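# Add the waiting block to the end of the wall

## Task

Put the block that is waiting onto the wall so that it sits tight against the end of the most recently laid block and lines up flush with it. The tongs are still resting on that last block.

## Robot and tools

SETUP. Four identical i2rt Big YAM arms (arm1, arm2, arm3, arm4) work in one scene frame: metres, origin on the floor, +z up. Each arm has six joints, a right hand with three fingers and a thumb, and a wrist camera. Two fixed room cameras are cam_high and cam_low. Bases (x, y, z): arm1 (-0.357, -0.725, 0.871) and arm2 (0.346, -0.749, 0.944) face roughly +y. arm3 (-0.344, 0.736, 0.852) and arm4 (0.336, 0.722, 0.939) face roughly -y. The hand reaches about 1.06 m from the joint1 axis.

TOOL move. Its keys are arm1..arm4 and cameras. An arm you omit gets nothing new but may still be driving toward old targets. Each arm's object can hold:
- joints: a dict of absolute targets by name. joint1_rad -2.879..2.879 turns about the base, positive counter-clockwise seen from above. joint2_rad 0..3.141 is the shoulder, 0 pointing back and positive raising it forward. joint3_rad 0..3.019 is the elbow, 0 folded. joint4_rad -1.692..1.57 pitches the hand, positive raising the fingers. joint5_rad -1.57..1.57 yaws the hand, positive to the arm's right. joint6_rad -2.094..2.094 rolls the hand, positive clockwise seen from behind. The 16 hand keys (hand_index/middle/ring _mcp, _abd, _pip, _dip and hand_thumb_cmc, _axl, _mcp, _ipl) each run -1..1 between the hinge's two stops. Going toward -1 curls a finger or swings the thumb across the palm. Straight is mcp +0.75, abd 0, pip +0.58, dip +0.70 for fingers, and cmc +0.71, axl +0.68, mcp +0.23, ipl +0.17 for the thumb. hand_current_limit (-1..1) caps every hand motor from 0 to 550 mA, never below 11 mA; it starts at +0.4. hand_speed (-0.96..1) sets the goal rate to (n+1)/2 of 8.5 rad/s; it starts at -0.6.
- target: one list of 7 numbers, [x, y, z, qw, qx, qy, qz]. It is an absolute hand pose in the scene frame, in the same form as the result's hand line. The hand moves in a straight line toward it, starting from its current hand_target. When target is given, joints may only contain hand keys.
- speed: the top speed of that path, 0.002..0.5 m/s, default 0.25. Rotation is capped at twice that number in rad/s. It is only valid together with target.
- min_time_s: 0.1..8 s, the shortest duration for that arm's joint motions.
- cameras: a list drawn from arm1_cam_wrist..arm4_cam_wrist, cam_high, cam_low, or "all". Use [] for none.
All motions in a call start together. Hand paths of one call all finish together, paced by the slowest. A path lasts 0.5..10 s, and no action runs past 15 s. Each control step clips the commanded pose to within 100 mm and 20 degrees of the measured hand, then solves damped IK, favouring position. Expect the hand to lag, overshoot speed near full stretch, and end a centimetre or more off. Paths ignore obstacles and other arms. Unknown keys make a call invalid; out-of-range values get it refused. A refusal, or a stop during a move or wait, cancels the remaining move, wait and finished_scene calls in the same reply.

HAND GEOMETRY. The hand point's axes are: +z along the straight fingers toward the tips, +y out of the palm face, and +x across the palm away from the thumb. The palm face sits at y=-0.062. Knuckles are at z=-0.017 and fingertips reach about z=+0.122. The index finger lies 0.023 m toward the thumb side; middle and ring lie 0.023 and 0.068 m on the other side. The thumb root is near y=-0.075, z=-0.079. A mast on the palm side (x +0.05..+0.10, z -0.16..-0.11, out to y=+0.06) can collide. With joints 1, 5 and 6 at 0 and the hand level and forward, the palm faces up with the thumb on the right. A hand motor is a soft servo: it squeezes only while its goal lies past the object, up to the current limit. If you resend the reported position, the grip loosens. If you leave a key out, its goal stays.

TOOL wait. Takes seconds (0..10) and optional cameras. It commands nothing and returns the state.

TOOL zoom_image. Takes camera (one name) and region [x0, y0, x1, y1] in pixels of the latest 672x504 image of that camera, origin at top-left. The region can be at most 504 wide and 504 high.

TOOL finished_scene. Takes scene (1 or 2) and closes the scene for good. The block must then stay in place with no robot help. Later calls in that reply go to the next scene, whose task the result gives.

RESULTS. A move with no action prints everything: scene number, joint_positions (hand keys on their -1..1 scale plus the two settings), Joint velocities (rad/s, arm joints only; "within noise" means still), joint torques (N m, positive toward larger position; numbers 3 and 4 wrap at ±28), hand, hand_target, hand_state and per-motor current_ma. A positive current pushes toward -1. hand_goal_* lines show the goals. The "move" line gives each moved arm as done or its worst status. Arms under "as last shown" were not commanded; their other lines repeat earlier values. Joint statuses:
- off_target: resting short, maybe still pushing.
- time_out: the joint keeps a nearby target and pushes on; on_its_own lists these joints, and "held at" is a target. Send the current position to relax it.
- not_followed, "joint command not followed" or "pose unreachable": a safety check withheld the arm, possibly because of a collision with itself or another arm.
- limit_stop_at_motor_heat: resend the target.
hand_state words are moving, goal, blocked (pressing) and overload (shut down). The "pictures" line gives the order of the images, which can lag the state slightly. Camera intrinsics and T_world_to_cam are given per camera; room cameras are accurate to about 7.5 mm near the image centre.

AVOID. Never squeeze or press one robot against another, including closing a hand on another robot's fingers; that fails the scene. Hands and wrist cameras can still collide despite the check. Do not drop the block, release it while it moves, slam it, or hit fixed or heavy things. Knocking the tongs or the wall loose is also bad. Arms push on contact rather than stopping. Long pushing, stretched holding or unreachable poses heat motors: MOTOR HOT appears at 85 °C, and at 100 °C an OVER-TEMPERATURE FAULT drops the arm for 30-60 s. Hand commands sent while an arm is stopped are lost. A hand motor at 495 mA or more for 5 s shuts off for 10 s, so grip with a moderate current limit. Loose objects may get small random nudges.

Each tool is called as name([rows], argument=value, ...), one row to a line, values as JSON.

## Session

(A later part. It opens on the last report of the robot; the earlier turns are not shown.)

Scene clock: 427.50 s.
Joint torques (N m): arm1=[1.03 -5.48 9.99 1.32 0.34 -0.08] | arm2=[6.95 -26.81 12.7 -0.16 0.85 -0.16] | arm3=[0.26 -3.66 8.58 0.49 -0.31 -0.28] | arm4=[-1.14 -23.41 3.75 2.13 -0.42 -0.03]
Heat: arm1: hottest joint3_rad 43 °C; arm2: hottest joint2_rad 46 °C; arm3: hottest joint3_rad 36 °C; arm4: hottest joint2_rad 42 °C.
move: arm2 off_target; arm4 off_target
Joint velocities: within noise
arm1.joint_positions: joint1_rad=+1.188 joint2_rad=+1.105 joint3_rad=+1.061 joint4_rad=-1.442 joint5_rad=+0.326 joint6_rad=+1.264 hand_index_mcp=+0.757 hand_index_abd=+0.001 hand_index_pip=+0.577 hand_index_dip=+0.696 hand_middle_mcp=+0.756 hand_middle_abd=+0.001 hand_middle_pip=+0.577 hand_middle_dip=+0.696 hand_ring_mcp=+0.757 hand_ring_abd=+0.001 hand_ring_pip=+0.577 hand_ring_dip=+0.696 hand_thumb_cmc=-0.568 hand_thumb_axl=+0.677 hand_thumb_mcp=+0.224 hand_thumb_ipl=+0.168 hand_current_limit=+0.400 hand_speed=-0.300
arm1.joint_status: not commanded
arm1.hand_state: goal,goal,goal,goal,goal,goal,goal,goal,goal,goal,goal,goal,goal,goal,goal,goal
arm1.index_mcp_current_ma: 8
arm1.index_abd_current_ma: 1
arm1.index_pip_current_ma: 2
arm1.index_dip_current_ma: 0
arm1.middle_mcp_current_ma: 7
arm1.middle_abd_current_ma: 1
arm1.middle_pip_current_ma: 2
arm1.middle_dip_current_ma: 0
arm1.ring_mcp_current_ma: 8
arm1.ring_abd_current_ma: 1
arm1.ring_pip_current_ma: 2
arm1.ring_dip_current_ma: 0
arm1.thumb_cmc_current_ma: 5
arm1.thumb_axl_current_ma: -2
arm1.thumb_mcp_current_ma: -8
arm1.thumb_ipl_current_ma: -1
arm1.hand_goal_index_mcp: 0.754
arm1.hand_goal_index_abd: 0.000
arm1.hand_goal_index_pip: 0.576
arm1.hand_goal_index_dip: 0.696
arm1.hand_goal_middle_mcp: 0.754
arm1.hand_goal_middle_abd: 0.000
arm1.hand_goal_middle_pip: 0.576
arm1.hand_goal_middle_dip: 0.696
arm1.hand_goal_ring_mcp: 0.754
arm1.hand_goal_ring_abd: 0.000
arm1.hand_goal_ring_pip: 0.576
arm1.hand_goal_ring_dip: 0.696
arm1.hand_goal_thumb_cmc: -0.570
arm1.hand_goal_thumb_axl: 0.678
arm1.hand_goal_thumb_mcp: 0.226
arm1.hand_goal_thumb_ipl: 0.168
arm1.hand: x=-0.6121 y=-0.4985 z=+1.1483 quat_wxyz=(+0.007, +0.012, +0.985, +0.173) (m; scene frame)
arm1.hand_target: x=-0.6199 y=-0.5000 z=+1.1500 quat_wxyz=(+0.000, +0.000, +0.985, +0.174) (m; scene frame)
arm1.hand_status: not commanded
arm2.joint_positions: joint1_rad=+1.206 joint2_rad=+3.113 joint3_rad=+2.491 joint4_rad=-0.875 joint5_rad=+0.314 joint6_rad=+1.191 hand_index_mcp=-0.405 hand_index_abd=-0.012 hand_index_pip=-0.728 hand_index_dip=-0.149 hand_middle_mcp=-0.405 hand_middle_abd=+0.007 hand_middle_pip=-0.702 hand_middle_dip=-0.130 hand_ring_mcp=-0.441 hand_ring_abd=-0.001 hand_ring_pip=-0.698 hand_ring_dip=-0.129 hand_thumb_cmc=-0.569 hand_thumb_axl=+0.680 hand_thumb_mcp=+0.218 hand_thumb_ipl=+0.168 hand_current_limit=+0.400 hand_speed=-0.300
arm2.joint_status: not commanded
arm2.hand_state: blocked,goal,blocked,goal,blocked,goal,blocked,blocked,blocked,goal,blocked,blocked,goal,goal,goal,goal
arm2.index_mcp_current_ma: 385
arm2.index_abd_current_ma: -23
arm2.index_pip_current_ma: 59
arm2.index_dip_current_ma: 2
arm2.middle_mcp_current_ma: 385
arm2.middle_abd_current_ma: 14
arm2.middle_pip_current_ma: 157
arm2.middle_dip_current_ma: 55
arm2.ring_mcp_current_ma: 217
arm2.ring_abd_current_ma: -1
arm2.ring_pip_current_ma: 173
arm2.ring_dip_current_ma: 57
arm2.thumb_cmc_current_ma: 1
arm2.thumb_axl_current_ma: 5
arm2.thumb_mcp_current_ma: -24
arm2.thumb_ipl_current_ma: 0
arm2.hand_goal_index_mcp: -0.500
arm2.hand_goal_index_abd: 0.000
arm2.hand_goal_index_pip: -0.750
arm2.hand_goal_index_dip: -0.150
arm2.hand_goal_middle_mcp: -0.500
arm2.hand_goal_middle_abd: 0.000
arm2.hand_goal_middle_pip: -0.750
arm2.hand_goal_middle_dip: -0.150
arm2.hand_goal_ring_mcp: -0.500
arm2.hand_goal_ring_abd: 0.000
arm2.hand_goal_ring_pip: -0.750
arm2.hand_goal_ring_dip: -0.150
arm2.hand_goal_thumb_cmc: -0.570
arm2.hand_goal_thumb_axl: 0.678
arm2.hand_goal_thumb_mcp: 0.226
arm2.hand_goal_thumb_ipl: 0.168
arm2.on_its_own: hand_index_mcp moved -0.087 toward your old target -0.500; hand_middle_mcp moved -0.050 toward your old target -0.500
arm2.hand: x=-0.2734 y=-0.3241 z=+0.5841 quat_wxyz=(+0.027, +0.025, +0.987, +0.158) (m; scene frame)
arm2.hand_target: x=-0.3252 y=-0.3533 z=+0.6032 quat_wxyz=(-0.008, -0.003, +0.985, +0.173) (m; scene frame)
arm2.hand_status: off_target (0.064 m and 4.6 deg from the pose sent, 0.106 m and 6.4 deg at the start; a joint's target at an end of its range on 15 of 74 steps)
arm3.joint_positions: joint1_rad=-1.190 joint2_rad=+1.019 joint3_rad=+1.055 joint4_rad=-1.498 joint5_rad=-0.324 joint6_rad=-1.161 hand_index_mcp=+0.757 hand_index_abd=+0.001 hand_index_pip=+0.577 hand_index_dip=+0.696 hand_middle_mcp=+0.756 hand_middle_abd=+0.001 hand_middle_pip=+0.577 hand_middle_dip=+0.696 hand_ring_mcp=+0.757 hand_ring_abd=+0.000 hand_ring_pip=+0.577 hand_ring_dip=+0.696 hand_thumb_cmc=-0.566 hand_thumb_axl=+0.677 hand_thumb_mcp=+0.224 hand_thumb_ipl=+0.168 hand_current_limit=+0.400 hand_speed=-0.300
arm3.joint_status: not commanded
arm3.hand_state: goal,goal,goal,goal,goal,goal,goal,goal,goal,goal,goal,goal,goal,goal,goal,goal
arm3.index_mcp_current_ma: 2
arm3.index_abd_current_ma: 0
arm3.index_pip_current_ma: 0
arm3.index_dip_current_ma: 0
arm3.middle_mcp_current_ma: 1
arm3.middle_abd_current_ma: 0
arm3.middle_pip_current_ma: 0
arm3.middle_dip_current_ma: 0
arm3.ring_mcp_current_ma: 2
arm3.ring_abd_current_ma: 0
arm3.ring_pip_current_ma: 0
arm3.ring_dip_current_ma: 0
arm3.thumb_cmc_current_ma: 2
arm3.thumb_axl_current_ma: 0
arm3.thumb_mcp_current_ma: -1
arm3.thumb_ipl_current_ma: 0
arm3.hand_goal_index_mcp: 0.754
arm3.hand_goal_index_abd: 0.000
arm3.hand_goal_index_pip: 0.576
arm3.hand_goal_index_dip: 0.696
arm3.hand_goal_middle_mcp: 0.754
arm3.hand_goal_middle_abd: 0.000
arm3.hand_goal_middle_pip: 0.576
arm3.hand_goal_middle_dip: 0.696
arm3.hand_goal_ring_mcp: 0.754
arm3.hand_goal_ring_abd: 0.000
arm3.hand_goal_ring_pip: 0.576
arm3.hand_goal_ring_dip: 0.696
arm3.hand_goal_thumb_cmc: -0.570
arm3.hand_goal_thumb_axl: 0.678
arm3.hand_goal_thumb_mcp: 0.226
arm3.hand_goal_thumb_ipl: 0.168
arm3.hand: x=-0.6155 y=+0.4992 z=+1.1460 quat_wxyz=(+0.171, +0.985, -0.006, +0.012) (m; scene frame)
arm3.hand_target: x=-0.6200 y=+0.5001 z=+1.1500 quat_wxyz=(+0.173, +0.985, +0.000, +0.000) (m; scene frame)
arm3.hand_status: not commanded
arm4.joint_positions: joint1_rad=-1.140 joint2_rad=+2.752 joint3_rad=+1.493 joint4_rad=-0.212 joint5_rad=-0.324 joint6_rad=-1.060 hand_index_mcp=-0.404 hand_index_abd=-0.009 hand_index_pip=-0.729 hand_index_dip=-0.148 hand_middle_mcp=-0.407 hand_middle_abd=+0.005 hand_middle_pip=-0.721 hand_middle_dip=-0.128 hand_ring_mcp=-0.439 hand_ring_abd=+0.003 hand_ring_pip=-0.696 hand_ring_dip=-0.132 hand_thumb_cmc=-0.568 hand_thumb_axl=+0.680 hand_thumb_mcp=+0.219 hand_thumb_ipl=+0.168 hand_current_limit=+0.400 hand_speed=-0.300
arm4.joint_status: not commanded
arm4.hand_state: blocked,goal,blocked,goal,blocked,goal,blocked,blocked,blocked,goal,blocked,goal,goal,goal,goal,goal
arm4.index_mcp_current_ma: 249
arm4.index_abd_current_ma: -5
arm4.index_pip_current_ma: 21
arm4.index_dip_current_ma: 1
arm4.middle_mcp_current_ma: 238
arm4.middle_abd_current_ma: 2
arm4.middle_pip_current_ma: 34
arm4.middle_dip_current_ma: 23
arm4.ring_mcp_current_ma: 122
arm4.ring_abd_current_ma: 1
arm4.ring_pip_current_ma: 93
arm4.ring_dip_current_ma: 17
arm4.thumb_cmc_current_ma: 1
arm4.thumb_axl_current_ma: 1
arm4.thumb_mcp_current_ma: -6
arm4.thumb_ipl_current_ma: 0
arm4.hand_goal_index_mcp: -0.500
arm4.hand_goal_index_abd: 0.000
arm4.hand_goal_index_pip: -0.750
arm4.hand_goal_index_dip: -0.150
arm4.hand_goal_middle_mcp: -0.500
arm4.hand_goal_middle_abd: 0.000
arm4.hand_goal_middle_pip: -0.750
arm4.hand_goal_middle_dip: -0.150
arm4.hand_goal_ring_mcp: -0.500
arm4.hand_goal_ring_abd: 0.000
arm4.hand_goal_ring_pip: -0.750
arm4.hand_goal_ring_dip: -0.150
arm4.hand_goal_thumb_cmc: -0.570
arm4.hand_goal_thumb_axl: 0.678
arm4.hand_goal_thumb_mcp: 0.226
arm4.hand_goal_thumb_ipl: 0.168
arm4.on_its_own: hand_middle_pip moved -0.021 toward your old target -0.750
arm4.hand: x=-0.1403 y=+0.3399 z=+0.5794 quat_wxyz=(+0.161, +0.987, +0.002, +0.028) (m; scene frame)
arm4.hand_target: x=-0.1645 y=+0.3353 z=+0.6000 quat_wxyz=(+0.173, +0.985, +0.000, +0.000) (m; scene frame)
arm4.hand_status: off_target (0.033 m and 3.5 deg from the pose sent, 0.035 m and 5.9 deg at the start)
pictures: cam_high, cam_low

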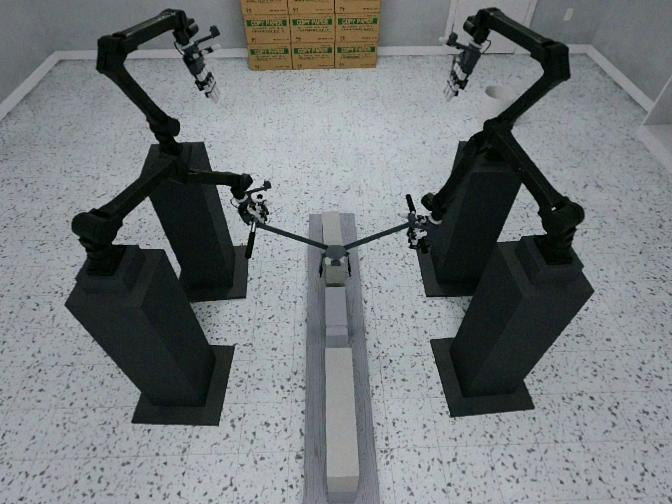

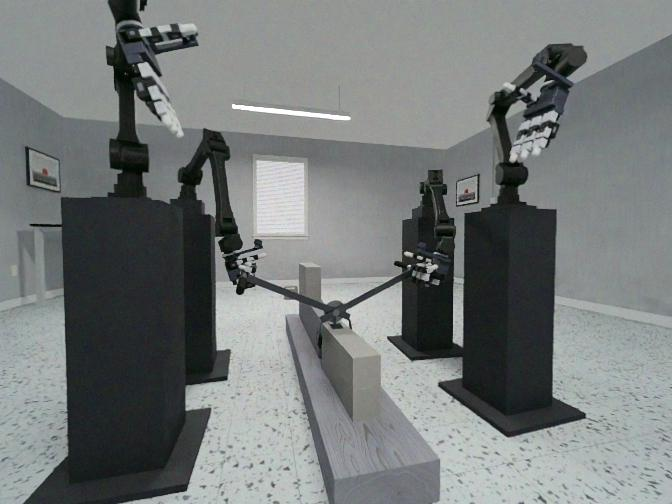

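move(arm2={"target": [-0.280, -0.322, 0.595, 0, 0, 0.9848, 0.1736], "speed": 0.05}, arm4={"target": [-0.145, 0.337, 0.580, 0.1736, 0.9848, 0, 0], "speed": 0.05})

move(arm2={"joints": {"hand_index_mcp": 0.753, "hand_middle_mcp": 0.753, "hand_ring_mcp": 0.753, "hand_index_pip": 0.577, "hand_middle_pip": 0.577, "hand_ring_pip": 0.577, "hand_index_dip": 0.696, "hand_middle_dip": 0.696, "hand_ring_dip": 0.696}}, arm4={"joints": {"hand_index_mcp": 0.753, "hand_middle_mcp": 0.753, "hand_ring_mcp": 0.753, "hand_index_pip": 0.577, "hand_middle_pip": 0.577, "hand_ring_pip": 0.577, "hand_index_dip": 0.696, "hand_middle_dip": 0.696, "hand_ring_dip": 0.696}}, cameras=["cam_low", "cam_high", "arm2_cam_wrist", "arm4_cam_wrist"])

zoom_image(camera="cam_low", region=[220, 230, 460, 370])

zoom_image(camera="cam_high", region=[230, 130, 450, 300])

Scene clock: 441.57 s.
Joint torques (N m): arm1=[0.67 -5.48 9.96 1.33 0.34 -0.08] | arm2=[2.73 -31.5 5.91 0.13 0.71 -0.27] | arm3=[0.5 -3.78 8.55 0.46 -0.3 -0.29] | arm4=[0.21 -19.78 3.48 2 -0.62 0.15]
Heat: arm1: hottest joint3_rad 43 °C; arm2: hottest joint2_rad 45 °C; arm3: hottest joint3_rad 36 °C; arm4: hottest joint2_rad 43 °C.
move: arm2 off_target; arm4 done
Joint velocities: within noise
arm1, arm3: as last shown
arm2.joint_positions: joint1_rad=+1.208 joint2_rad=+3.087 joint3_rad=+2.336 joint4_rad=-0.732 joint5_rad=+0.316 joint6_rad=+1.146 hand_index_mcp=-0.406 hand_index_abd=-0.011 hand_index_pip=-0.728 hand_index_dip=-0.149 hand_middle_mcp=-0.424 hand_middle_abd=+0.003 hand_middle_pip=-0.707 hand_middle_dip=-0.127 hand_ring_mcp=-0.442 hand_ring_abd=-0.001 hand_ring_pip=-0.698 hand_ring_dip=-0.129 hand_thumb_cmc=-0.569 hand_thumb_axl=+0.680 hand_thumb_mcp=+0.218 hand_thumb_ipl=+0.168 hand_current_limit=+0.400 hand_speed=-0.300
arm2.joint_status: not commanded
arm2.hand_state: blocked,goal,blocked,goal,blocked,goal,blocked,blocked,blocked,goal,blocked,blocked,goal,goal,goal,goal
arm2.index_mcp_current_ma: 383
arm2.index_abd_current_ma: -23
arm2.index_pip_current_ma: 59
arm2.index_dip_current_ma: 2
arm2.middle_mcp_current_ma: 296
arm2.middle_abd_current_ma: 5
arm2.middle_pip_current_ma: 137
arm2.middle_dip_current_ma: 62
arm2.ring_mcp_current_ma: 213
arm2.ring_abd_current_ma: -1
arm2.ring_pip_current_ma: 173
arm2.ring_dip_current_ma: 59
arm2.thumb_cmc_current_ma: 1
arm2.thumb_axl_current_ma: 5
arm2.thumb_mcp_current_ma: -24
arm2.thumb_ipl_current_ma: 0
arm2.hand_goal_index_mcp: -0.500
arm2.hand_goal_index_abd: 0.000
arm2.hand_goal_index_pip: -0.750
arm2.hand_goal_index_dip: -0.150
arm2.hand_goal_middle_mcp: -0.500
arm2.hand_goal_middle_abd: 0.000
arm2.hand_goal_middle_pip: -0.750
arm2.hand_goal_middle_dip: -0.150
arm2.hand_goal_ring_mcp: -0.500
arm2.hand_goal_ring_abd: 0.000
arm2.hand_goal_ring_pip: -0.750
arm2.hand_goal_ring_dip: -0.150
arm2.hand_goal_thumb_cmc: -0.570
arm2.hand_goal_thumb_axl: 0.678
arm2.hand_goal_thumb_mcp: 0.226
arm2.hand_goal_thumb_ipl: 0.168
arm2.hand: x=-0.2531 y=-0.3343 z=+0.5570 quat_wxyz=(+0.025, +0.003, +0.987, +0.161) (m; scene frame)
arm2.hand_target: x=-0.2793 y=-0.3222 z=+0.5948 quat_wxyz=(+0.000, +0.000, +0.985, +0.174) (m; scene frame)
arm2.hand_status: off_target (0.048 m and 3.2 deg from the pose sent, 0.013 m and 4.5 deg at the start)
arm4.joint_positions: joint1_rad=-1.140 joint2_rad=+2.753 joint3_rad=+1.470 joint4_rad=-0.144 joint5_rad=-0.318 joint6_rad=-1.064 hand_index_mcp=-0.404 hand_index_abd=-0.009 hand_index_pip=-0.729 hand_index_dip=-0.148 hand_middle_mcp=-0.414 hand_middle_abd=+0.004 hand_middle_pip=-0.714 hand_middle_dip=-0.134 hand_ring_mcp=-0.439 hand_ring_abd=+0.003 hand_ring_pip=-0.696 hand_ring_dip=-0.132 hand_thumb_cmc=-0.568 hand_thumb_axl=+0.680 hand_thumb_mcp=+0.219 hand_thumb_ipl=+0.168 hand_current_limit=+0.400 hand_speed=-0.300
arm4.joint_status: not commanded
arm4.hand_state: blocked,goal,blocked,goal,blocked,goal,blocked,goal,blocked,goal,blocked,goal,goal,goal,goal,goal
arm4.index_mcp_current_ma: 249
arm4.index_abd_current_ma: -5
arm4.index_pip_current_ma: 21
arm4.index_dip_current_ma: 1
arm4.middle_mcp_current_ma: 211
arm4.middle_abd_current_ma: 1
arm4.middle_pip_current_ma: 49
arm4.middle_dip_current_ma: 14
arm4.ring_mcp_current_ma: 122
arm4.ring_abd_current_ma: 1
arm4.ring_pip_current_ma: 93
arm4.ring_dip_current_ma: 17
arm4.thumb_cmc_current_ma: 1
arm4.thumb_axl_current_ma: 1
arm4.thumb_mcp_current_ma: -6
arm4.thumb_ipl_current_ma: 0
arm4.hand_goal_index_mcp: -0.500
arm4.hand_goal_index_abd: 0.000
arm4.hand_goal_index_pip: -0.750
arm4.hand_goal_index_dip: -0.150
arm4.hand_goal_middle_mcp: -0.500
arm4.hand_goal_middle_abd: 0.000
arm4.hand_goal_middle_pip: -0.750
arm4.hand_goal_middle_dip: -0.150
arm4.hand_goal_ring_mcp: -0.500
arm4.hand_goal_ring_abd: 0.000
arm4.hand_goal_ring_pip: -0.750
arm4.hand_goal_ring_dip: -0.150
arm4.hand_goal_thumb_cmc: -0.570
arm4.hand_goal_thumb_axl: 0.678
arm4.hand_goal_thumb_mcp: 0.226
arm4.hand_goal_thumb_ipl: 0.168
arm4.hand: x=-0.1411 y=+0.3400 z=+0.5797 quat_wxyz=(+0.169, +0.986, +0.007, +0.007) (m; scene frame)
arm4.hand_target: x=-0.1451 y=+0.3371 z=+0.5802 quat_wxyz=(+0.174, +0.985, +0.000, +0.000) (m; scene frame)
arm4.hand_status: done (0.005 m and 1.3 deg from the pose sent, 0.005 m and 3.5 deg at the start)
pictures: none

Scene clock: 442.70 s.
Joint torques (N m): arm1=[0.5 -5.48 9.96 1.35 0.34 -0.08] | arm2=[2.26 -30.04 6.57 0.12 0.55 -0.25] | arm3=[0.32 -3.84 8.55 0.47 -0.31 -0.28] | arm4=[0.5 -20.01 3.6 1.85 -0.64 0.12]
Heat: arm1: hottest joint3_rad 43 °C; arm2: hottest joint2_rad 46 °C; arm3: hottest joint3_rad 36 °C; arm4: hottest joint2_rad 42 °C.
move: arm2 done; arm4 done
Joint velocities: within noise
arm1, arm3: as last shown
arm2.joint_positions: joint1_rad=+1.208 joint2_rad=+3.065 joint3_rad=+2.330 joint4_rad=-0.733 joint5_rad=+0.318 joint6_rad=+1.141 hand_index_mcp=+0.755 hand_index_abd=-0.003 hand_index_pip=+0.576 hand_index_dip=+0.694 hand_middle_mcp=+0.754 hand_middle_abd=+0.002 hand_middle_pip=+0.576 hand_middle_dip=+0.693 hand_ring_mcp=+0.754 hand_ring_abd=-0.001 hand_ring_pip=+0.576 hand_ring_dip=+0.694 hand_thumb_cmc=-0.573 hand_thumb_axl=+0.680 hand_thumb_mcp=+0.220 hand_thumb_ipl=+0.168 hand_current_limit=+0.400 hand_speed=-0.300
arm2.joint_status: all done
arm2.hand_state: goal,goal,goal,goal,goal,goal,goal,goal,goal,goal,goal,goal,goal,goal,goal,goal
arm2.index_mcp_current_ma: 1
arm2.index_abd_current_ma: -5
arm2.index_pip_current_ma: -3
arm2.index_dip_current_ma: -4
arm2.middle_mcp_current_ma: 0
arm2.middle_abd_current_ma: 3
arm2.middle_pip_current_ma: -4
arm2.middle_dip_current_ma: -4
arm2.ring_mcp_current_ma: 0
arm2.ring_abd_current_ma: -1
arm2.ring_pip_current_ma: -3
arm2.ring_dip_current_ma: -4
arm2.thumb_cmc_current_ma: -5
arm2.thumb_axl_current_ma: 5
arm2.thumb_mcp_current_ma: -18
arm2.thumb_ipl_current_ma: 0
arm2.hand_goal_index_mcp: 0.754
arm2.hand_goal_index_abd: 0.000
arm2.hand_goal_index_pip: 0.578
arm2.hand_goal_index_dip: 0.696
arm2.hand_goal_middle_mcp: 0.754
arm2.hand_goal_middle_abd: 0.000
arm2.hand_goal_middle_pip: 0.578
arm2.hand_goal_middle_dip: 0.696
arm2.hand_goal_ring_mcp: 0.754
arm2.hand_goal_ring_abd: 0.000
arm2.hand_goal_ring_pip: 0.578
arm2.hand_goal_ring_dip: 0.696
arm2.hand_goal_thumb_cmc: -0.570
arm2.hand_goal_thumb_axl: 0.678
arm2.hand_goal_thumb_mcp: 0.226
arm2.hand_goal_thumb_ipl: 0.168
arm2.hand: x=-0.2605 y=-0.3309 z=+0.5703 quat_wxyz=(+0.019, +0.002, +0.986, +0.165) (m; scene frame)
arm2.hand_target: x=-0.2792 y=-0.3222 z=+0.5947 quat_wxyz=(+0.000, +0.000, +0.985, +0.174) (m; scene frame)
arm2.hand_status: not commanded
arm4.joint_positions: joint1_rad=-1.140 joint2_rad=+2.753 joint3_rad=+1.468 joint4_rad=-0.141 joint5_rad=-0.315 joint6_rad=-1.059 hand_index_mcp=+0.755 hand_index_abd=-0.003 hand_index_pip=+0.576 hand_index_dip=+0.694 hand_middle_mcp=+0.754 hand_middle_abd=+0.003 hand_middle_pip=+0.576 hand_middle_dip=+0.694 hand_ring_mcp=+0.754 hand_ring_abd=+0.003 hand_ring_pip=+0.576 hand_ring_dip=+0.694 hand_thumb_cmc=-0.572 hand_thumb_axl=+0.680 hand_thumb_mcp=+0.220 hand_thumb_ipl=+0.168 hand_current_limit=+0.400 hand_speed=-0.300
arm4.joint_status: all done
arm4.hand_state: goal,goal,goal,goal,goal,goal,goal,goal,goal,goal,goal,goal,goal,goal,goal,goal
arm4.index_mcp_current_ma: 0
arm4.index_abd_current_ma: -1
arm4.index_pip_current_ma: -1
arm4.index_dip_current_ma: -1
arm4.middle_mcp_current_ma: 0
arm4.middle_abd_current_ma: 1
arm4.middle_pip_current_ma: -1
arm4.middle_dip_current_ma: -1
arm4.ring_mcp_current_ma: 0
arm4.ring_abd_current_ma: 1
arm4.ring_pip_current_ma: 0
arm4.ring_dip_current_ma: -1
arm4.thumb_cmc_current_ma: 0
arm4.thumb_axl_current_ma: 1
arm4.thumb_mcp_current_ma: -4
arm4.thumb_ipl_current_ma: 0
arm4.hand_goal_index_mcp: 0.754
arm4.hand_goal_index_abd: 0.000
arm4.hand_goal_index_pip: 0.578
arm4.hand_goal_index_dip: 0.696
arm4.hand_goal_middle_mcp: 0.754
arm4.hand_goal_middle_abd: 0.000
arm4.hand_goal_middle_pip: 0.578
arm4.hand_goal_middle_dip: 0.696
arm4.hand_goal_ring_mcp: 0.754
arm4.hand_goal_ring_abd: 0.000
arm4.hand_goal_ring_pip: 0.578
arm4.hand_goal_ring_dip: 0.696
arm4.hand_goal_thumb_cmc: -0.570
arm4.hand_goal_thumb_axl: 0.678
arm4.hand_goal_thumb_mcp: 0.226
arm4.hand_goal_thumb_ipl: 0.168
arm4.hand: x=-0.1413 y=+0.3406 z=+0.5792 quat_wxyz=(+0.168, +0.986, +0.005, +0.006) (m; scene frame)
arm4.hand_target: x=-0.1449 y=+0.3371 z=+0.5801 quat_wxyz=(+0.174, +0.985, +0.000, +0.000) (m; scene frame)
arm4.hand_status: not commanded
pictures: arm2_cam_wrist, arm4_cam_wrist, cam_high, cam_low
camera_calibration:
arm2_cam_wrist: T_world_to_cam=[[0.756457, 0.599697, 0.26103, 0.275512], [0.399355, -0.739575, 0.541798, -0.494689], [0.517966, -0.305603, -0.798948, 0.617861], [0, 0, 0, 1]] pos_world=[-0.330887, -0.342263, 0.689743]
arm4_cam_wrist: T_world_to_cam=[[-0.797704, -0.578039, 0.17187, 0.0232606], [-0.455054, 0.763992, 0.45743, -0.631413], [-0.39572, 0.286684, -0.872478, 0.485054], [0, 0, 0, 1]] pos_world=[-0.076826, 0.356783, 0.708029]

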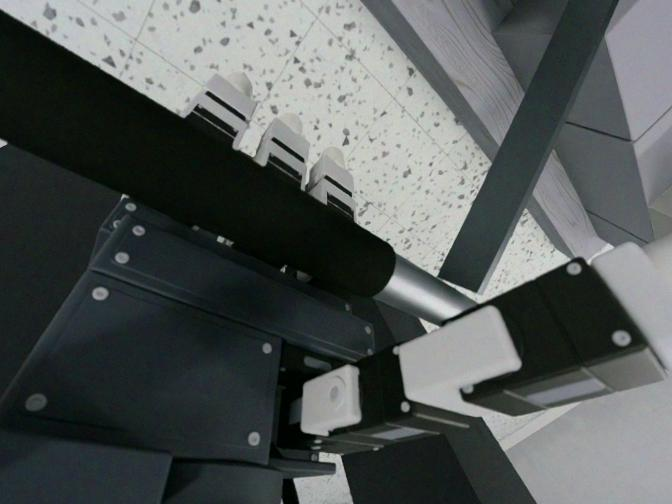

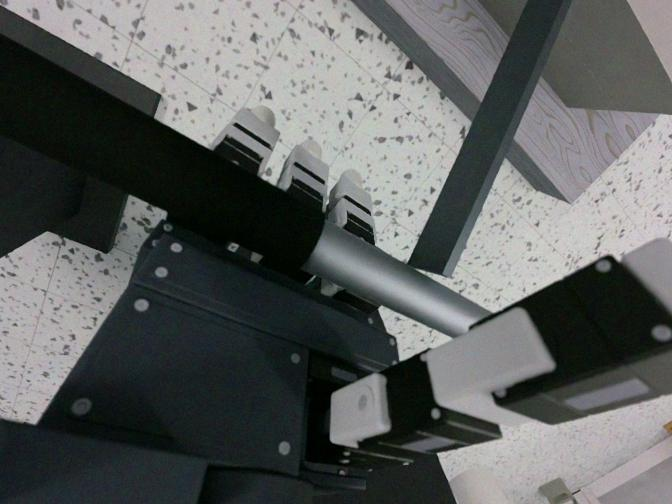

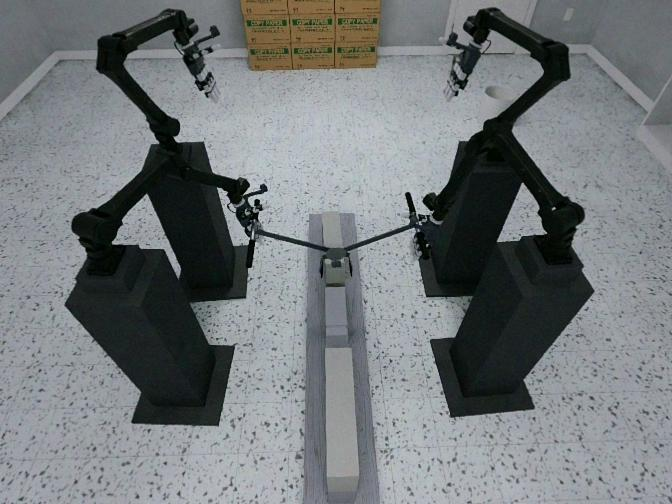

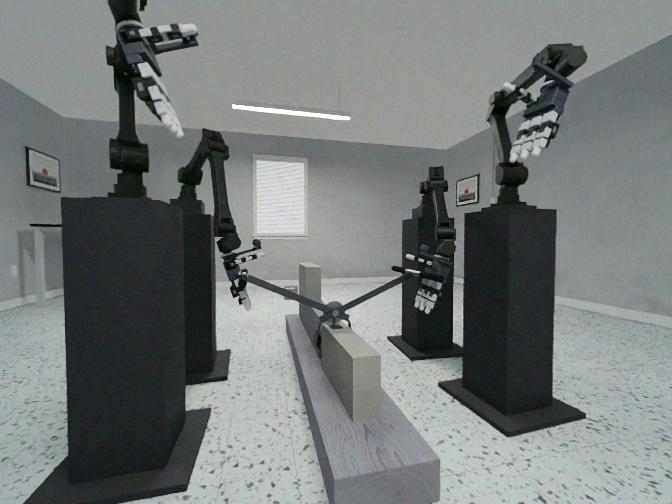

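Scaled by 2.100 from the camera's 672x504 image, which has a finer 960x720 frame.

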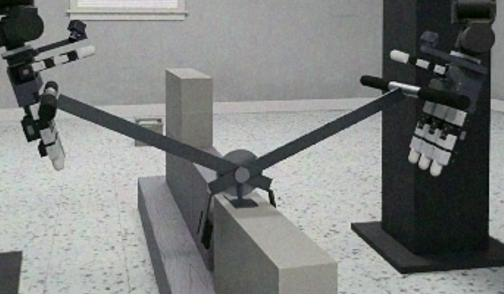

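Scaled by 2.291 from the camera's 672x504 image, which has a finer 960x720 frame.

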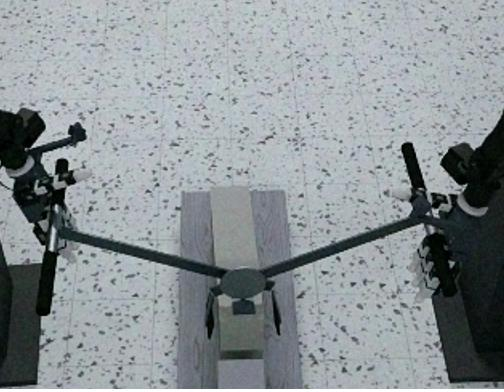

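move(arm2={"target": [-0.250, -0.440, 0.600, 0, 0, 0.9848, 0.1736], "speed": 0.12}, arm4={"target": [-0.141, 0.440, 0.585, 0.1736, 0.9848, 0, 0], "speed": 0.12})

move(arm2={"target": [0.010, -0.440, 0.600, 0, 0, 0.9848, 0.1736], "speed": 0.15}, arm4={"target": [-0.040, 0.440, 0.585, 0.1736, 0.9848, 0, 0], "speed": 0.15}, cameras=["cam_low", "cam_high", "arm2_cam_wrist", "arm4_cam_wrist"])

Scene clock: 454.47 s.
Joint torques (N m): arm1=[0.79 -5.42 9.94 1.37 0.34 -0.08] | arm2=[5.83 -28.28 3.77 0.17 0.71 0.02] | arm3=[0.21 -3.55 8.59 0.46 -0.31 -0.29] | arm4=[-1.08 -19.31 1.98 1.39 -0.63 -0.14]
Heat: arm1: hottest joint3_rad 43 °C; arm2: hottest joint2_rad 49 °C; arm3: hottest joint3_rad 36 °C; arm4: hottest joint2_rad 42 °C.
move: arm2 off_target; arm4 done
Joint velocities: within noise
arm1, arm3: as last shown
arm2.joint_positions: joint1_rad=+1.308 joint2_rad=+2.897 joint3_rad=+1.948 joint4_rad=-0.560 joint5_rad=+0.332 joint6_rad=+1.274 hand_index_mcp=+0.757 hand_index_abd=-0.002 hand_index_pip=+0.577 hand_index_dip=+0.694 hand_middle_mcp=+0.757 hand_middle_abd=+0.001 hand_middle_pip=+0.577 hand_middle_dip=+0.694 hand_ring_mcp=+0.757 hand_ring_abd=-0.001 hand_ring_pip=+0.577 hand_ring_dip=+0.694 hand_thumb_cmc=-0.572 hand_thumb_axl=+0.680 hand_thumb_mcp=+0.220 hand_thumb_ipl=+0.168 hand_current_limit=+0.400 hand_speed=-0.300
arm2.joint_status: not commanded
arm2.hand_state: goal,goal,goal,goal,goal,goal,goal,goal,goal,goal,goal,goal,goal,goal,goal,goal
arm2.index_mcp_current_ma: 6
arm2.index_abd_current_ma: -3
arm2.index_pip_current_ma: -1
arm2.index_dip_current_ma: -4
arm2.middle_mcp_current_ma: 5
arm2.middle_abd_current_ma: 2
arm2.middle_pip_current_ma: -1
arm2.middle_dip_current_ma: -4
arm2.ring_mcp_current_ma: 5
arm2.ring_abd_current_ma: -1
arm2.ring_pip_current_ma: -1
arm2.ring_dip_current_ma: -4
arm2.thumb_cmc_current_ma: -4
arm2.thumb_axl_current_ma: 5
arm2.thumb_mcp_current_ma: -15
arm2.thumb_ipl_current_ma: 0
arm2.hand_goal_index_mcp: 0.754
arm2.hand_goal_index_abd: 0.000
arm2.hand_goal_index_pip: 0.578
arm2.hand_goal_index_dip: 0.696
arm2.hand_goal_middle_mcp: 0.754
arm2.hand_goal_middle_abd: 0.000
arm2.hand_goal_middle_pip: 0.578
arm2.hand_goal_middle_dip: 0.696
arm2.hand_goal_ring_mcp: 0.754
arm2.hand_goal_ring_abd: 0.000
arm2.hand_goal_ring_pip: 0.578
arm2.hand_goal_ring_dip: 0.696
arm2.hand_goal_thumb_cmc: -0.570
arm2.hand_goal_thumb_axl: 0.678
arm2.hand_goal_thumb_mcp: 0.226
arm2.hand_goal_thumb_ipl: 0.168
arm2.hand: x=-0.2229 y=-0.4156 z=+0.5813 quat_wxyz=(+0.021, +0.015, +0.986, +0.167) (m; scene frame)
arm2.hand_target: x=-0.2495 y=-0.4400 z=+0.5993 quat_wxyz=(+0.000, +0.000, +0.985, +0.173) (m; scene frame)
arm2.hand_status: off_target (0.041 m and 3.0 deg from the pose sent, 0.114 m and 2.4 deg at the start)
arm4.joint_positions: joint1_rad=-1.317 joint2_rad=+2.725 joint3_rad=+1.341 joint4_rad=-0.102 joint5_rad=-0.340 joint6_rad=-1.225 hand_index_mcp=+0.755 hand_index_abd=-0.003 hand_index_pip=+0.576 hand_index_dip=+0.694 hand_middle_mcp=+0.755 hand_middle_abd=+0.003 hand_middle_pip=+0.576 hand_middle_dip=+0.694 hand_ring_mcp=+0.754 hand_ring_abd=+0.003 hand_ring_pip=+0.576 hand_ring_dip=+0.694 hand_thumb_cmc=-0.572 hand_thumb_axl=+0.680 hand_thumb_mcp=+0.220 hand_thumb_ipl=+0.168 hand_current_limit=+0.400 hand_speed=-0.300
arm4.joint_status: not commanded
arm4.hand_state: goal,goal,goal,goal,goal,goal,goal,goal,goal,goal,goal,goal,goal,goal,goal,goal
arm4.index_mcp_current_ma: 0
arm4.index_abd_current_ma: -1
arm4.index_pip_current_ma: -1
arm4.index_dip_current_ma: -1
arm4.middle_mcp_current_ma: 0
arm4.middle_abd_current_ma: 1
arm4.middle_pip_current_ma: -1
arm4.middle_dip_current_ma: -1
arm4.ring_mcp_current_ma: 0
arm4.ring_abd_current_ma: 1
arm4.ring_pip_current_ma: 0
arm4.ring_dip_current_ma: -1
arm4.thumb_cmc_current_ma: 0
arm4.thumb_axl_current_ma: 1
arm4.thumb_mcp_current_ma: -4
arm4.thumb_ipl_current_ma: 0
arm4.hand_goal_index_mcp: 0.754
arm4.hand_goal_index_abd: 0.000
arm4.hand_goal_index_pip: 0.578
arm4.hand_goal_index_dip: 0.696
arm4.hand_goal_middle_mcp: 0.754
arm4.hand_goal_middle_abd: 0.000
arm4.hand_goal_middle_pip: 0.578
arm4.hand_goal_middle_dip: 0.696
arm4.hand_goal_ring_mcp: 0.754
arm4.hand_goal_ring_abd: 0.000
arm4.hand_goal_ring_pip: 0.578
arm4.hand_goal_ring_dip: 0.696
arm4.hand_goal_thumb_cmc: -0.570
arm4.hand_goal_thumb_axl: 0.678
arm4.hand_goal_thumb_mcp: 0.226
arm4.hand_goal_thumb_ipl: 0.168
arm4.hand: x=-0.1373 y=+0.4383 z=+0.5811 quat_wxyz=(+0.170, +0.985, -0.005, +0.009) (m; scene frame)
arm4.hand_target: x=-0.1409 y=+0.4401 z=+0.5848 quat_wxyz=(+0.173, +0.985, +0.000, +0.000) (m; scene frame)
arm4.hand_status: done (0.006 m and 1.3 deg from the pose sent, 0.100 m and 1.1 deg at the start)
pictures: none

Scene clock: 457.10 s.
Joint torques (N m): arm1=[0.56 -5.6 9.92 1.33 0.33 -0.06] | arm2=[1.85 -20.25 0.13 0.44 0.39 -0.24] | arm3=[0.26 -3.78 8.57 0.47 -0.31 -0.3] | arm4=[1.32 -16.62 0.17 1.51 -0.29 0.1]
Heat: arm1: hottest joint3_rad 43 °C; arm2: hottest joint2_rad 49 °C; arm3: hottest joint3_rad 36 °C; arm4: hottest joint2_rad 41 °C.
move: arm2 off_target; arm4 done
Joint velocities: within noise
arm1, arm3: as last shown
arm2.joint_positions: joint1_rad=+1.190 joint2_rad=+2.686 joint3_rad=+1.081 joint4_rad=+0.152 joint5_rad=+0.318 joint6_rad=+1.117 hand_index_mcp=+0.757 hand_index_abd=-0.002 hand_index_pip=+0.577 hand_index_dip=+0.694 hand_middle_mcp=+0.757 hand_middle_abd=+0.001 hand_middle_pip=+0.577 hand_middle_dip=+0.694 hand_ring_mcp=+0.757 hand_ring_abd=-0.001 hand_ring_pip=+0.577 hand_ring_dip=+0.694 hand_thumb_cmc=-0.572 hand_thumb_axl=+0.680 hand_thumb_mcp=+0.220 hand_thumb_ipl=+0.168 hand_current_limit=+0.400 hand_speed=-0.300
arm2.joint_status: not commanded
arm2.hand_state: goal,goal,goal,goal,goal,goal,goal,goal,goal,goal,goal,goal,goal,goal,goal,goal
arm2.index_mcp_current_ma: 6
arm2.index_abd_current_ma: -3
arm2.index_pip_current_ma: -1
arm2.index_dip_current_ma: -4
arm2.middle_mcp_current_ma: 5
arm2.middle_abd_current_ma: 2
arm2.middle_pip_current_ma: -1
arm2.middle_dip_current_ma: -4
arm2.ring_mcp_current_ma: 5
arm2.ring_abd_current_ma: -1
arm2.ring_pip_current_ma: -1
arm2.ring_dip_current_ma: -4
arm2.thumb_cmc_current_ma: -3
arm2.thumb_axl_current_ma: 5
arm2.thumb_mcp_current_ma: -15
arm2.thumb_ipl_current_ma: 0
arm2.hand_goal_index_mcp: 0.754
arm2.hand_goal_index_abd: 0.000
arm2.hand_goal_index_pip: 0.578
arm2.hand_goal_index_dip: 0.696
arm2.hand_goal_middle_mcp: 0.754
arm2.hand_goal_middle_abd: 0.000
arm2.hand_goal_middle_pip: 0.578
arm2.hand_goal_middle_dip: 0.696
arm2.hand_goal_ring_mcp: 0.754
arm2.hand_goal_ring_abd: 0.000
arm2.hand_goal_ring_pip: 0.578
arm2.hand_goal_ring_dip: 0.696
arm2.hand_goal_thumb_cmc: -0.570
arm2.hand_goal_thumb_axl: 0.678
arm2.hand_goal_thumb_mcp: 0.226
arm2.hand_goal_thumb_ipl: 0.168
arm2.hand: x=+0.0221 y=-0.4486 z=+0.5901 quat_wxyz=(+0.016, -0.001, +0.986, +0.168) (m; scene frame)
arm2.hand_target: x=+0.0103 y=-0.4401 z=+0.6000 quat_wxyz=(+0.000, +0.000, +0.985, +0.174) (m; scene frame)
arm2.hand_status: off_target (0.018 m and 1.9 deg from the pose sent, 0.235 m and 3.0 deg at the start)
arm4.joint_positions: joint1_rad=-1.256 joint2_rad=+2.705 joint3_rad=+1.070 joint4_rad=+0.178 joint5_rad=-0.340 joint6_rad=-1.167 hand_index_mcp=+0.755 hand_index_abd=-0.003 hand_index_pip=+0.576 hand_index_dip=+0.694 hand_middle_mcp=+0.755 hand_middle_abd=+0.003 hand_middle_pip=+0.576 hand_middle_dip=+0.694 hand_ring_mcp=+0.754 hand_ring_abd=+0.003 hand_ring_pip=+0.576 hand_ring_dip=+0.694 hand_thumb_cmc=-0.572 hand_thumb_axl=+0.680 hand_thumb_mcp=+0.220 hand_thumb_ipl=+0.168 hand_current_limit=+0.400 hand_speed=-0.300
arm4.joint_status: not commanded
arm4.hand_state: goal,goal,goal,goal,goal,goal,goal,goal,goal,goal,goal,goal,goal,goal,goal,goal
arm4.index_mcp_current_ma: 0
arm4.index_abd_current_ma: -1
arm4.index_pip_current_ma: -1
arm4.index_dip_current_ma: -1
arm4.middle_mcp_current_ma: 0
arm4.middle_abd_current_ma: 1
arm4.middle_pip_current_ma: -1
arm4.middle_dip_current_ma: -1
arm4.ring_mcp_current_ma: 0
arm4.ring_abd_current_ma: 1
arm4.ring_pip_current_ma: 0
arm4.ring_dip_current_ma: -1
arm4.thumb_cmc_current_ma: 0
arm4.thumb_axl_current_ma: 1
arm4.thumb_mcp_current_ma: -4
arm4.thumb_ipl_current_ma: 0
arm4.hand_goal_index_mcp: 0.754
arm4.hand_goal_index_abd: 0.000
arm4.hand_goal_index_pip: 0.578
arm4.hand_goal_index_dip: 0.696
arm4.hand_goal_middle_mcp: 0.754
arm4.hand_goal_middle_abd: 0.000
arm4.hand_goal_middle_pip: 0.578
arm4.hand_goal_middle_dip: 0.696
arm4.hand_goal_ring_mcp: 0.754
arm4.hand_goal_ring_abd: 0.000
arm4.hand_goal_ring_pip: 0.578
arm4.hand_goal_ring_dip: 0.696
arm4.hand_goal_thumb_cmc: -0.570
arm4.hand_goal_thumb_axl: 0.678
arm4.hand_goal_thumb_mcp: 0.226
arm4.hand_goal_thumb_ipl: 0.168
arm4.hand: x=-0.0393 y=+0.4452 z=+0.5832 quat_wxyz=(+0.174, +0.985, -0.001, +0.006) (m; scene frame)
arm4.hand_target: x=-0.0399 y=+0.4401 z=+0.5850 quat_wxyz=(+0.174, +0.985, +0.000, +0.000) (m; scene frame)
arm4.hand_status: done (0.006 m and 0.7 deg from the pose sent, 0.097 m and 1.2 deg at the start)
pictures: arm2_cam_wrist, arm4_cam_wrist, cam_high, cam_low
camera_calibration:
arm2_cam_wrist: T_world_to_cam=[[0.754513, 0.60273, 0.259667, 0.129347], [0.407115, -0.740188, 0.535144, -0.701754], [0.51475, -0.298058, -0.803862, 0.457673], [0, 0, 0, 1]] pos_world=[-0.047486, -0.460978, 0.709858]
arm4_cam_wrist: T_world_to_cam=[[-0.804717, -0.566634, 0.177077, 0.156125], [-0.446928, 0.774573, 0.44754, -0.665245], [-0.39075, 0.281002, -0.876557, 0.503981], [0, 0, 0, 1]] pos_world=[0.0252505, 0.462127, 0.711845]

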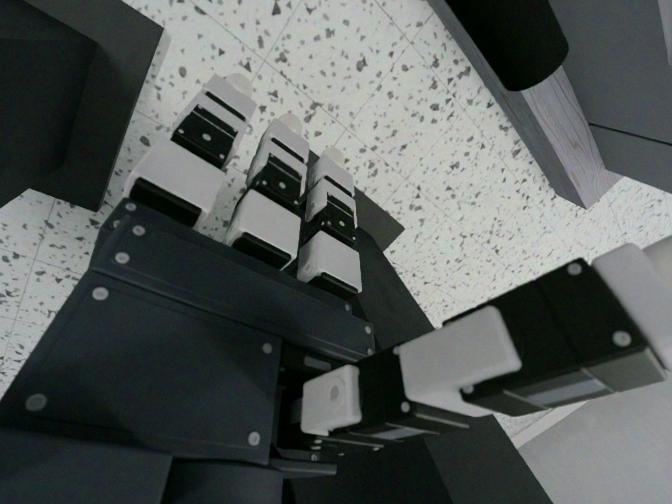

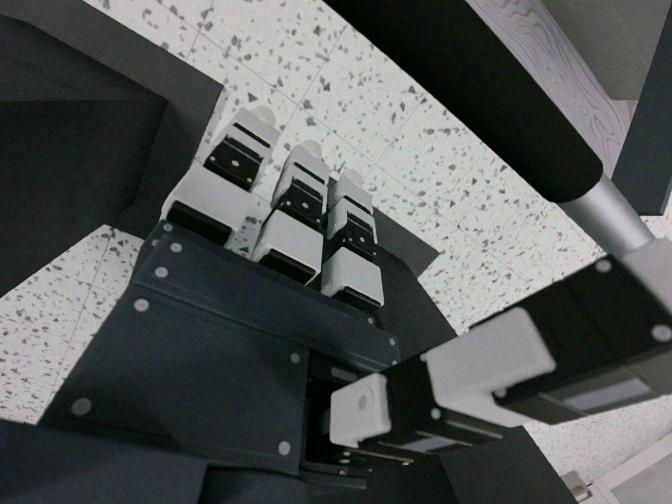

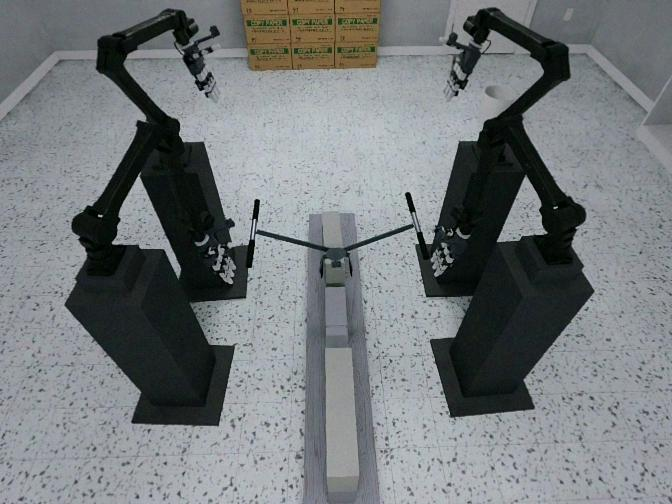

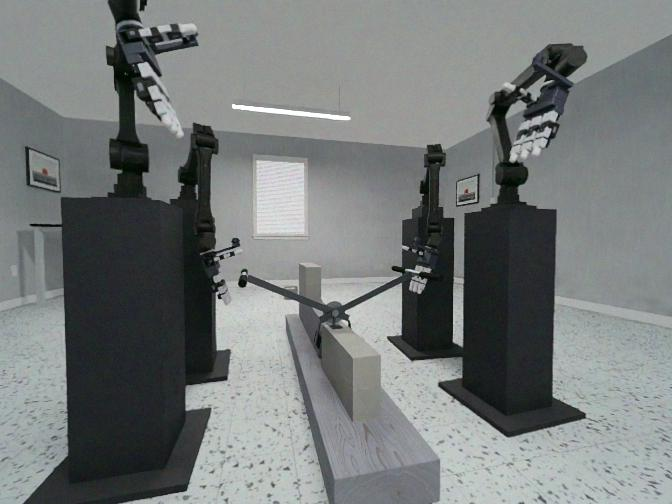

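zoom_image(camera="cam_high", region=[230, 170, 450, 290])

zoom_image(camera="arm2_cam_wrist", region=[400, 0, 672, 220])

Scaled by 2.291 from the camera's 672x504 image, which has a finer 960x720 frame.

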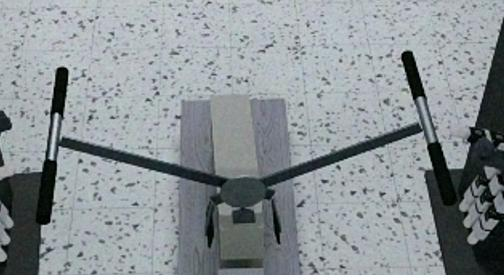

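Scaled by 1.853 from the camera's 672x504 image, which has a finer 960x720 frame.

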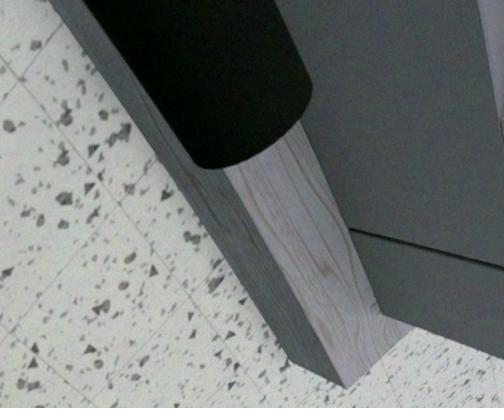

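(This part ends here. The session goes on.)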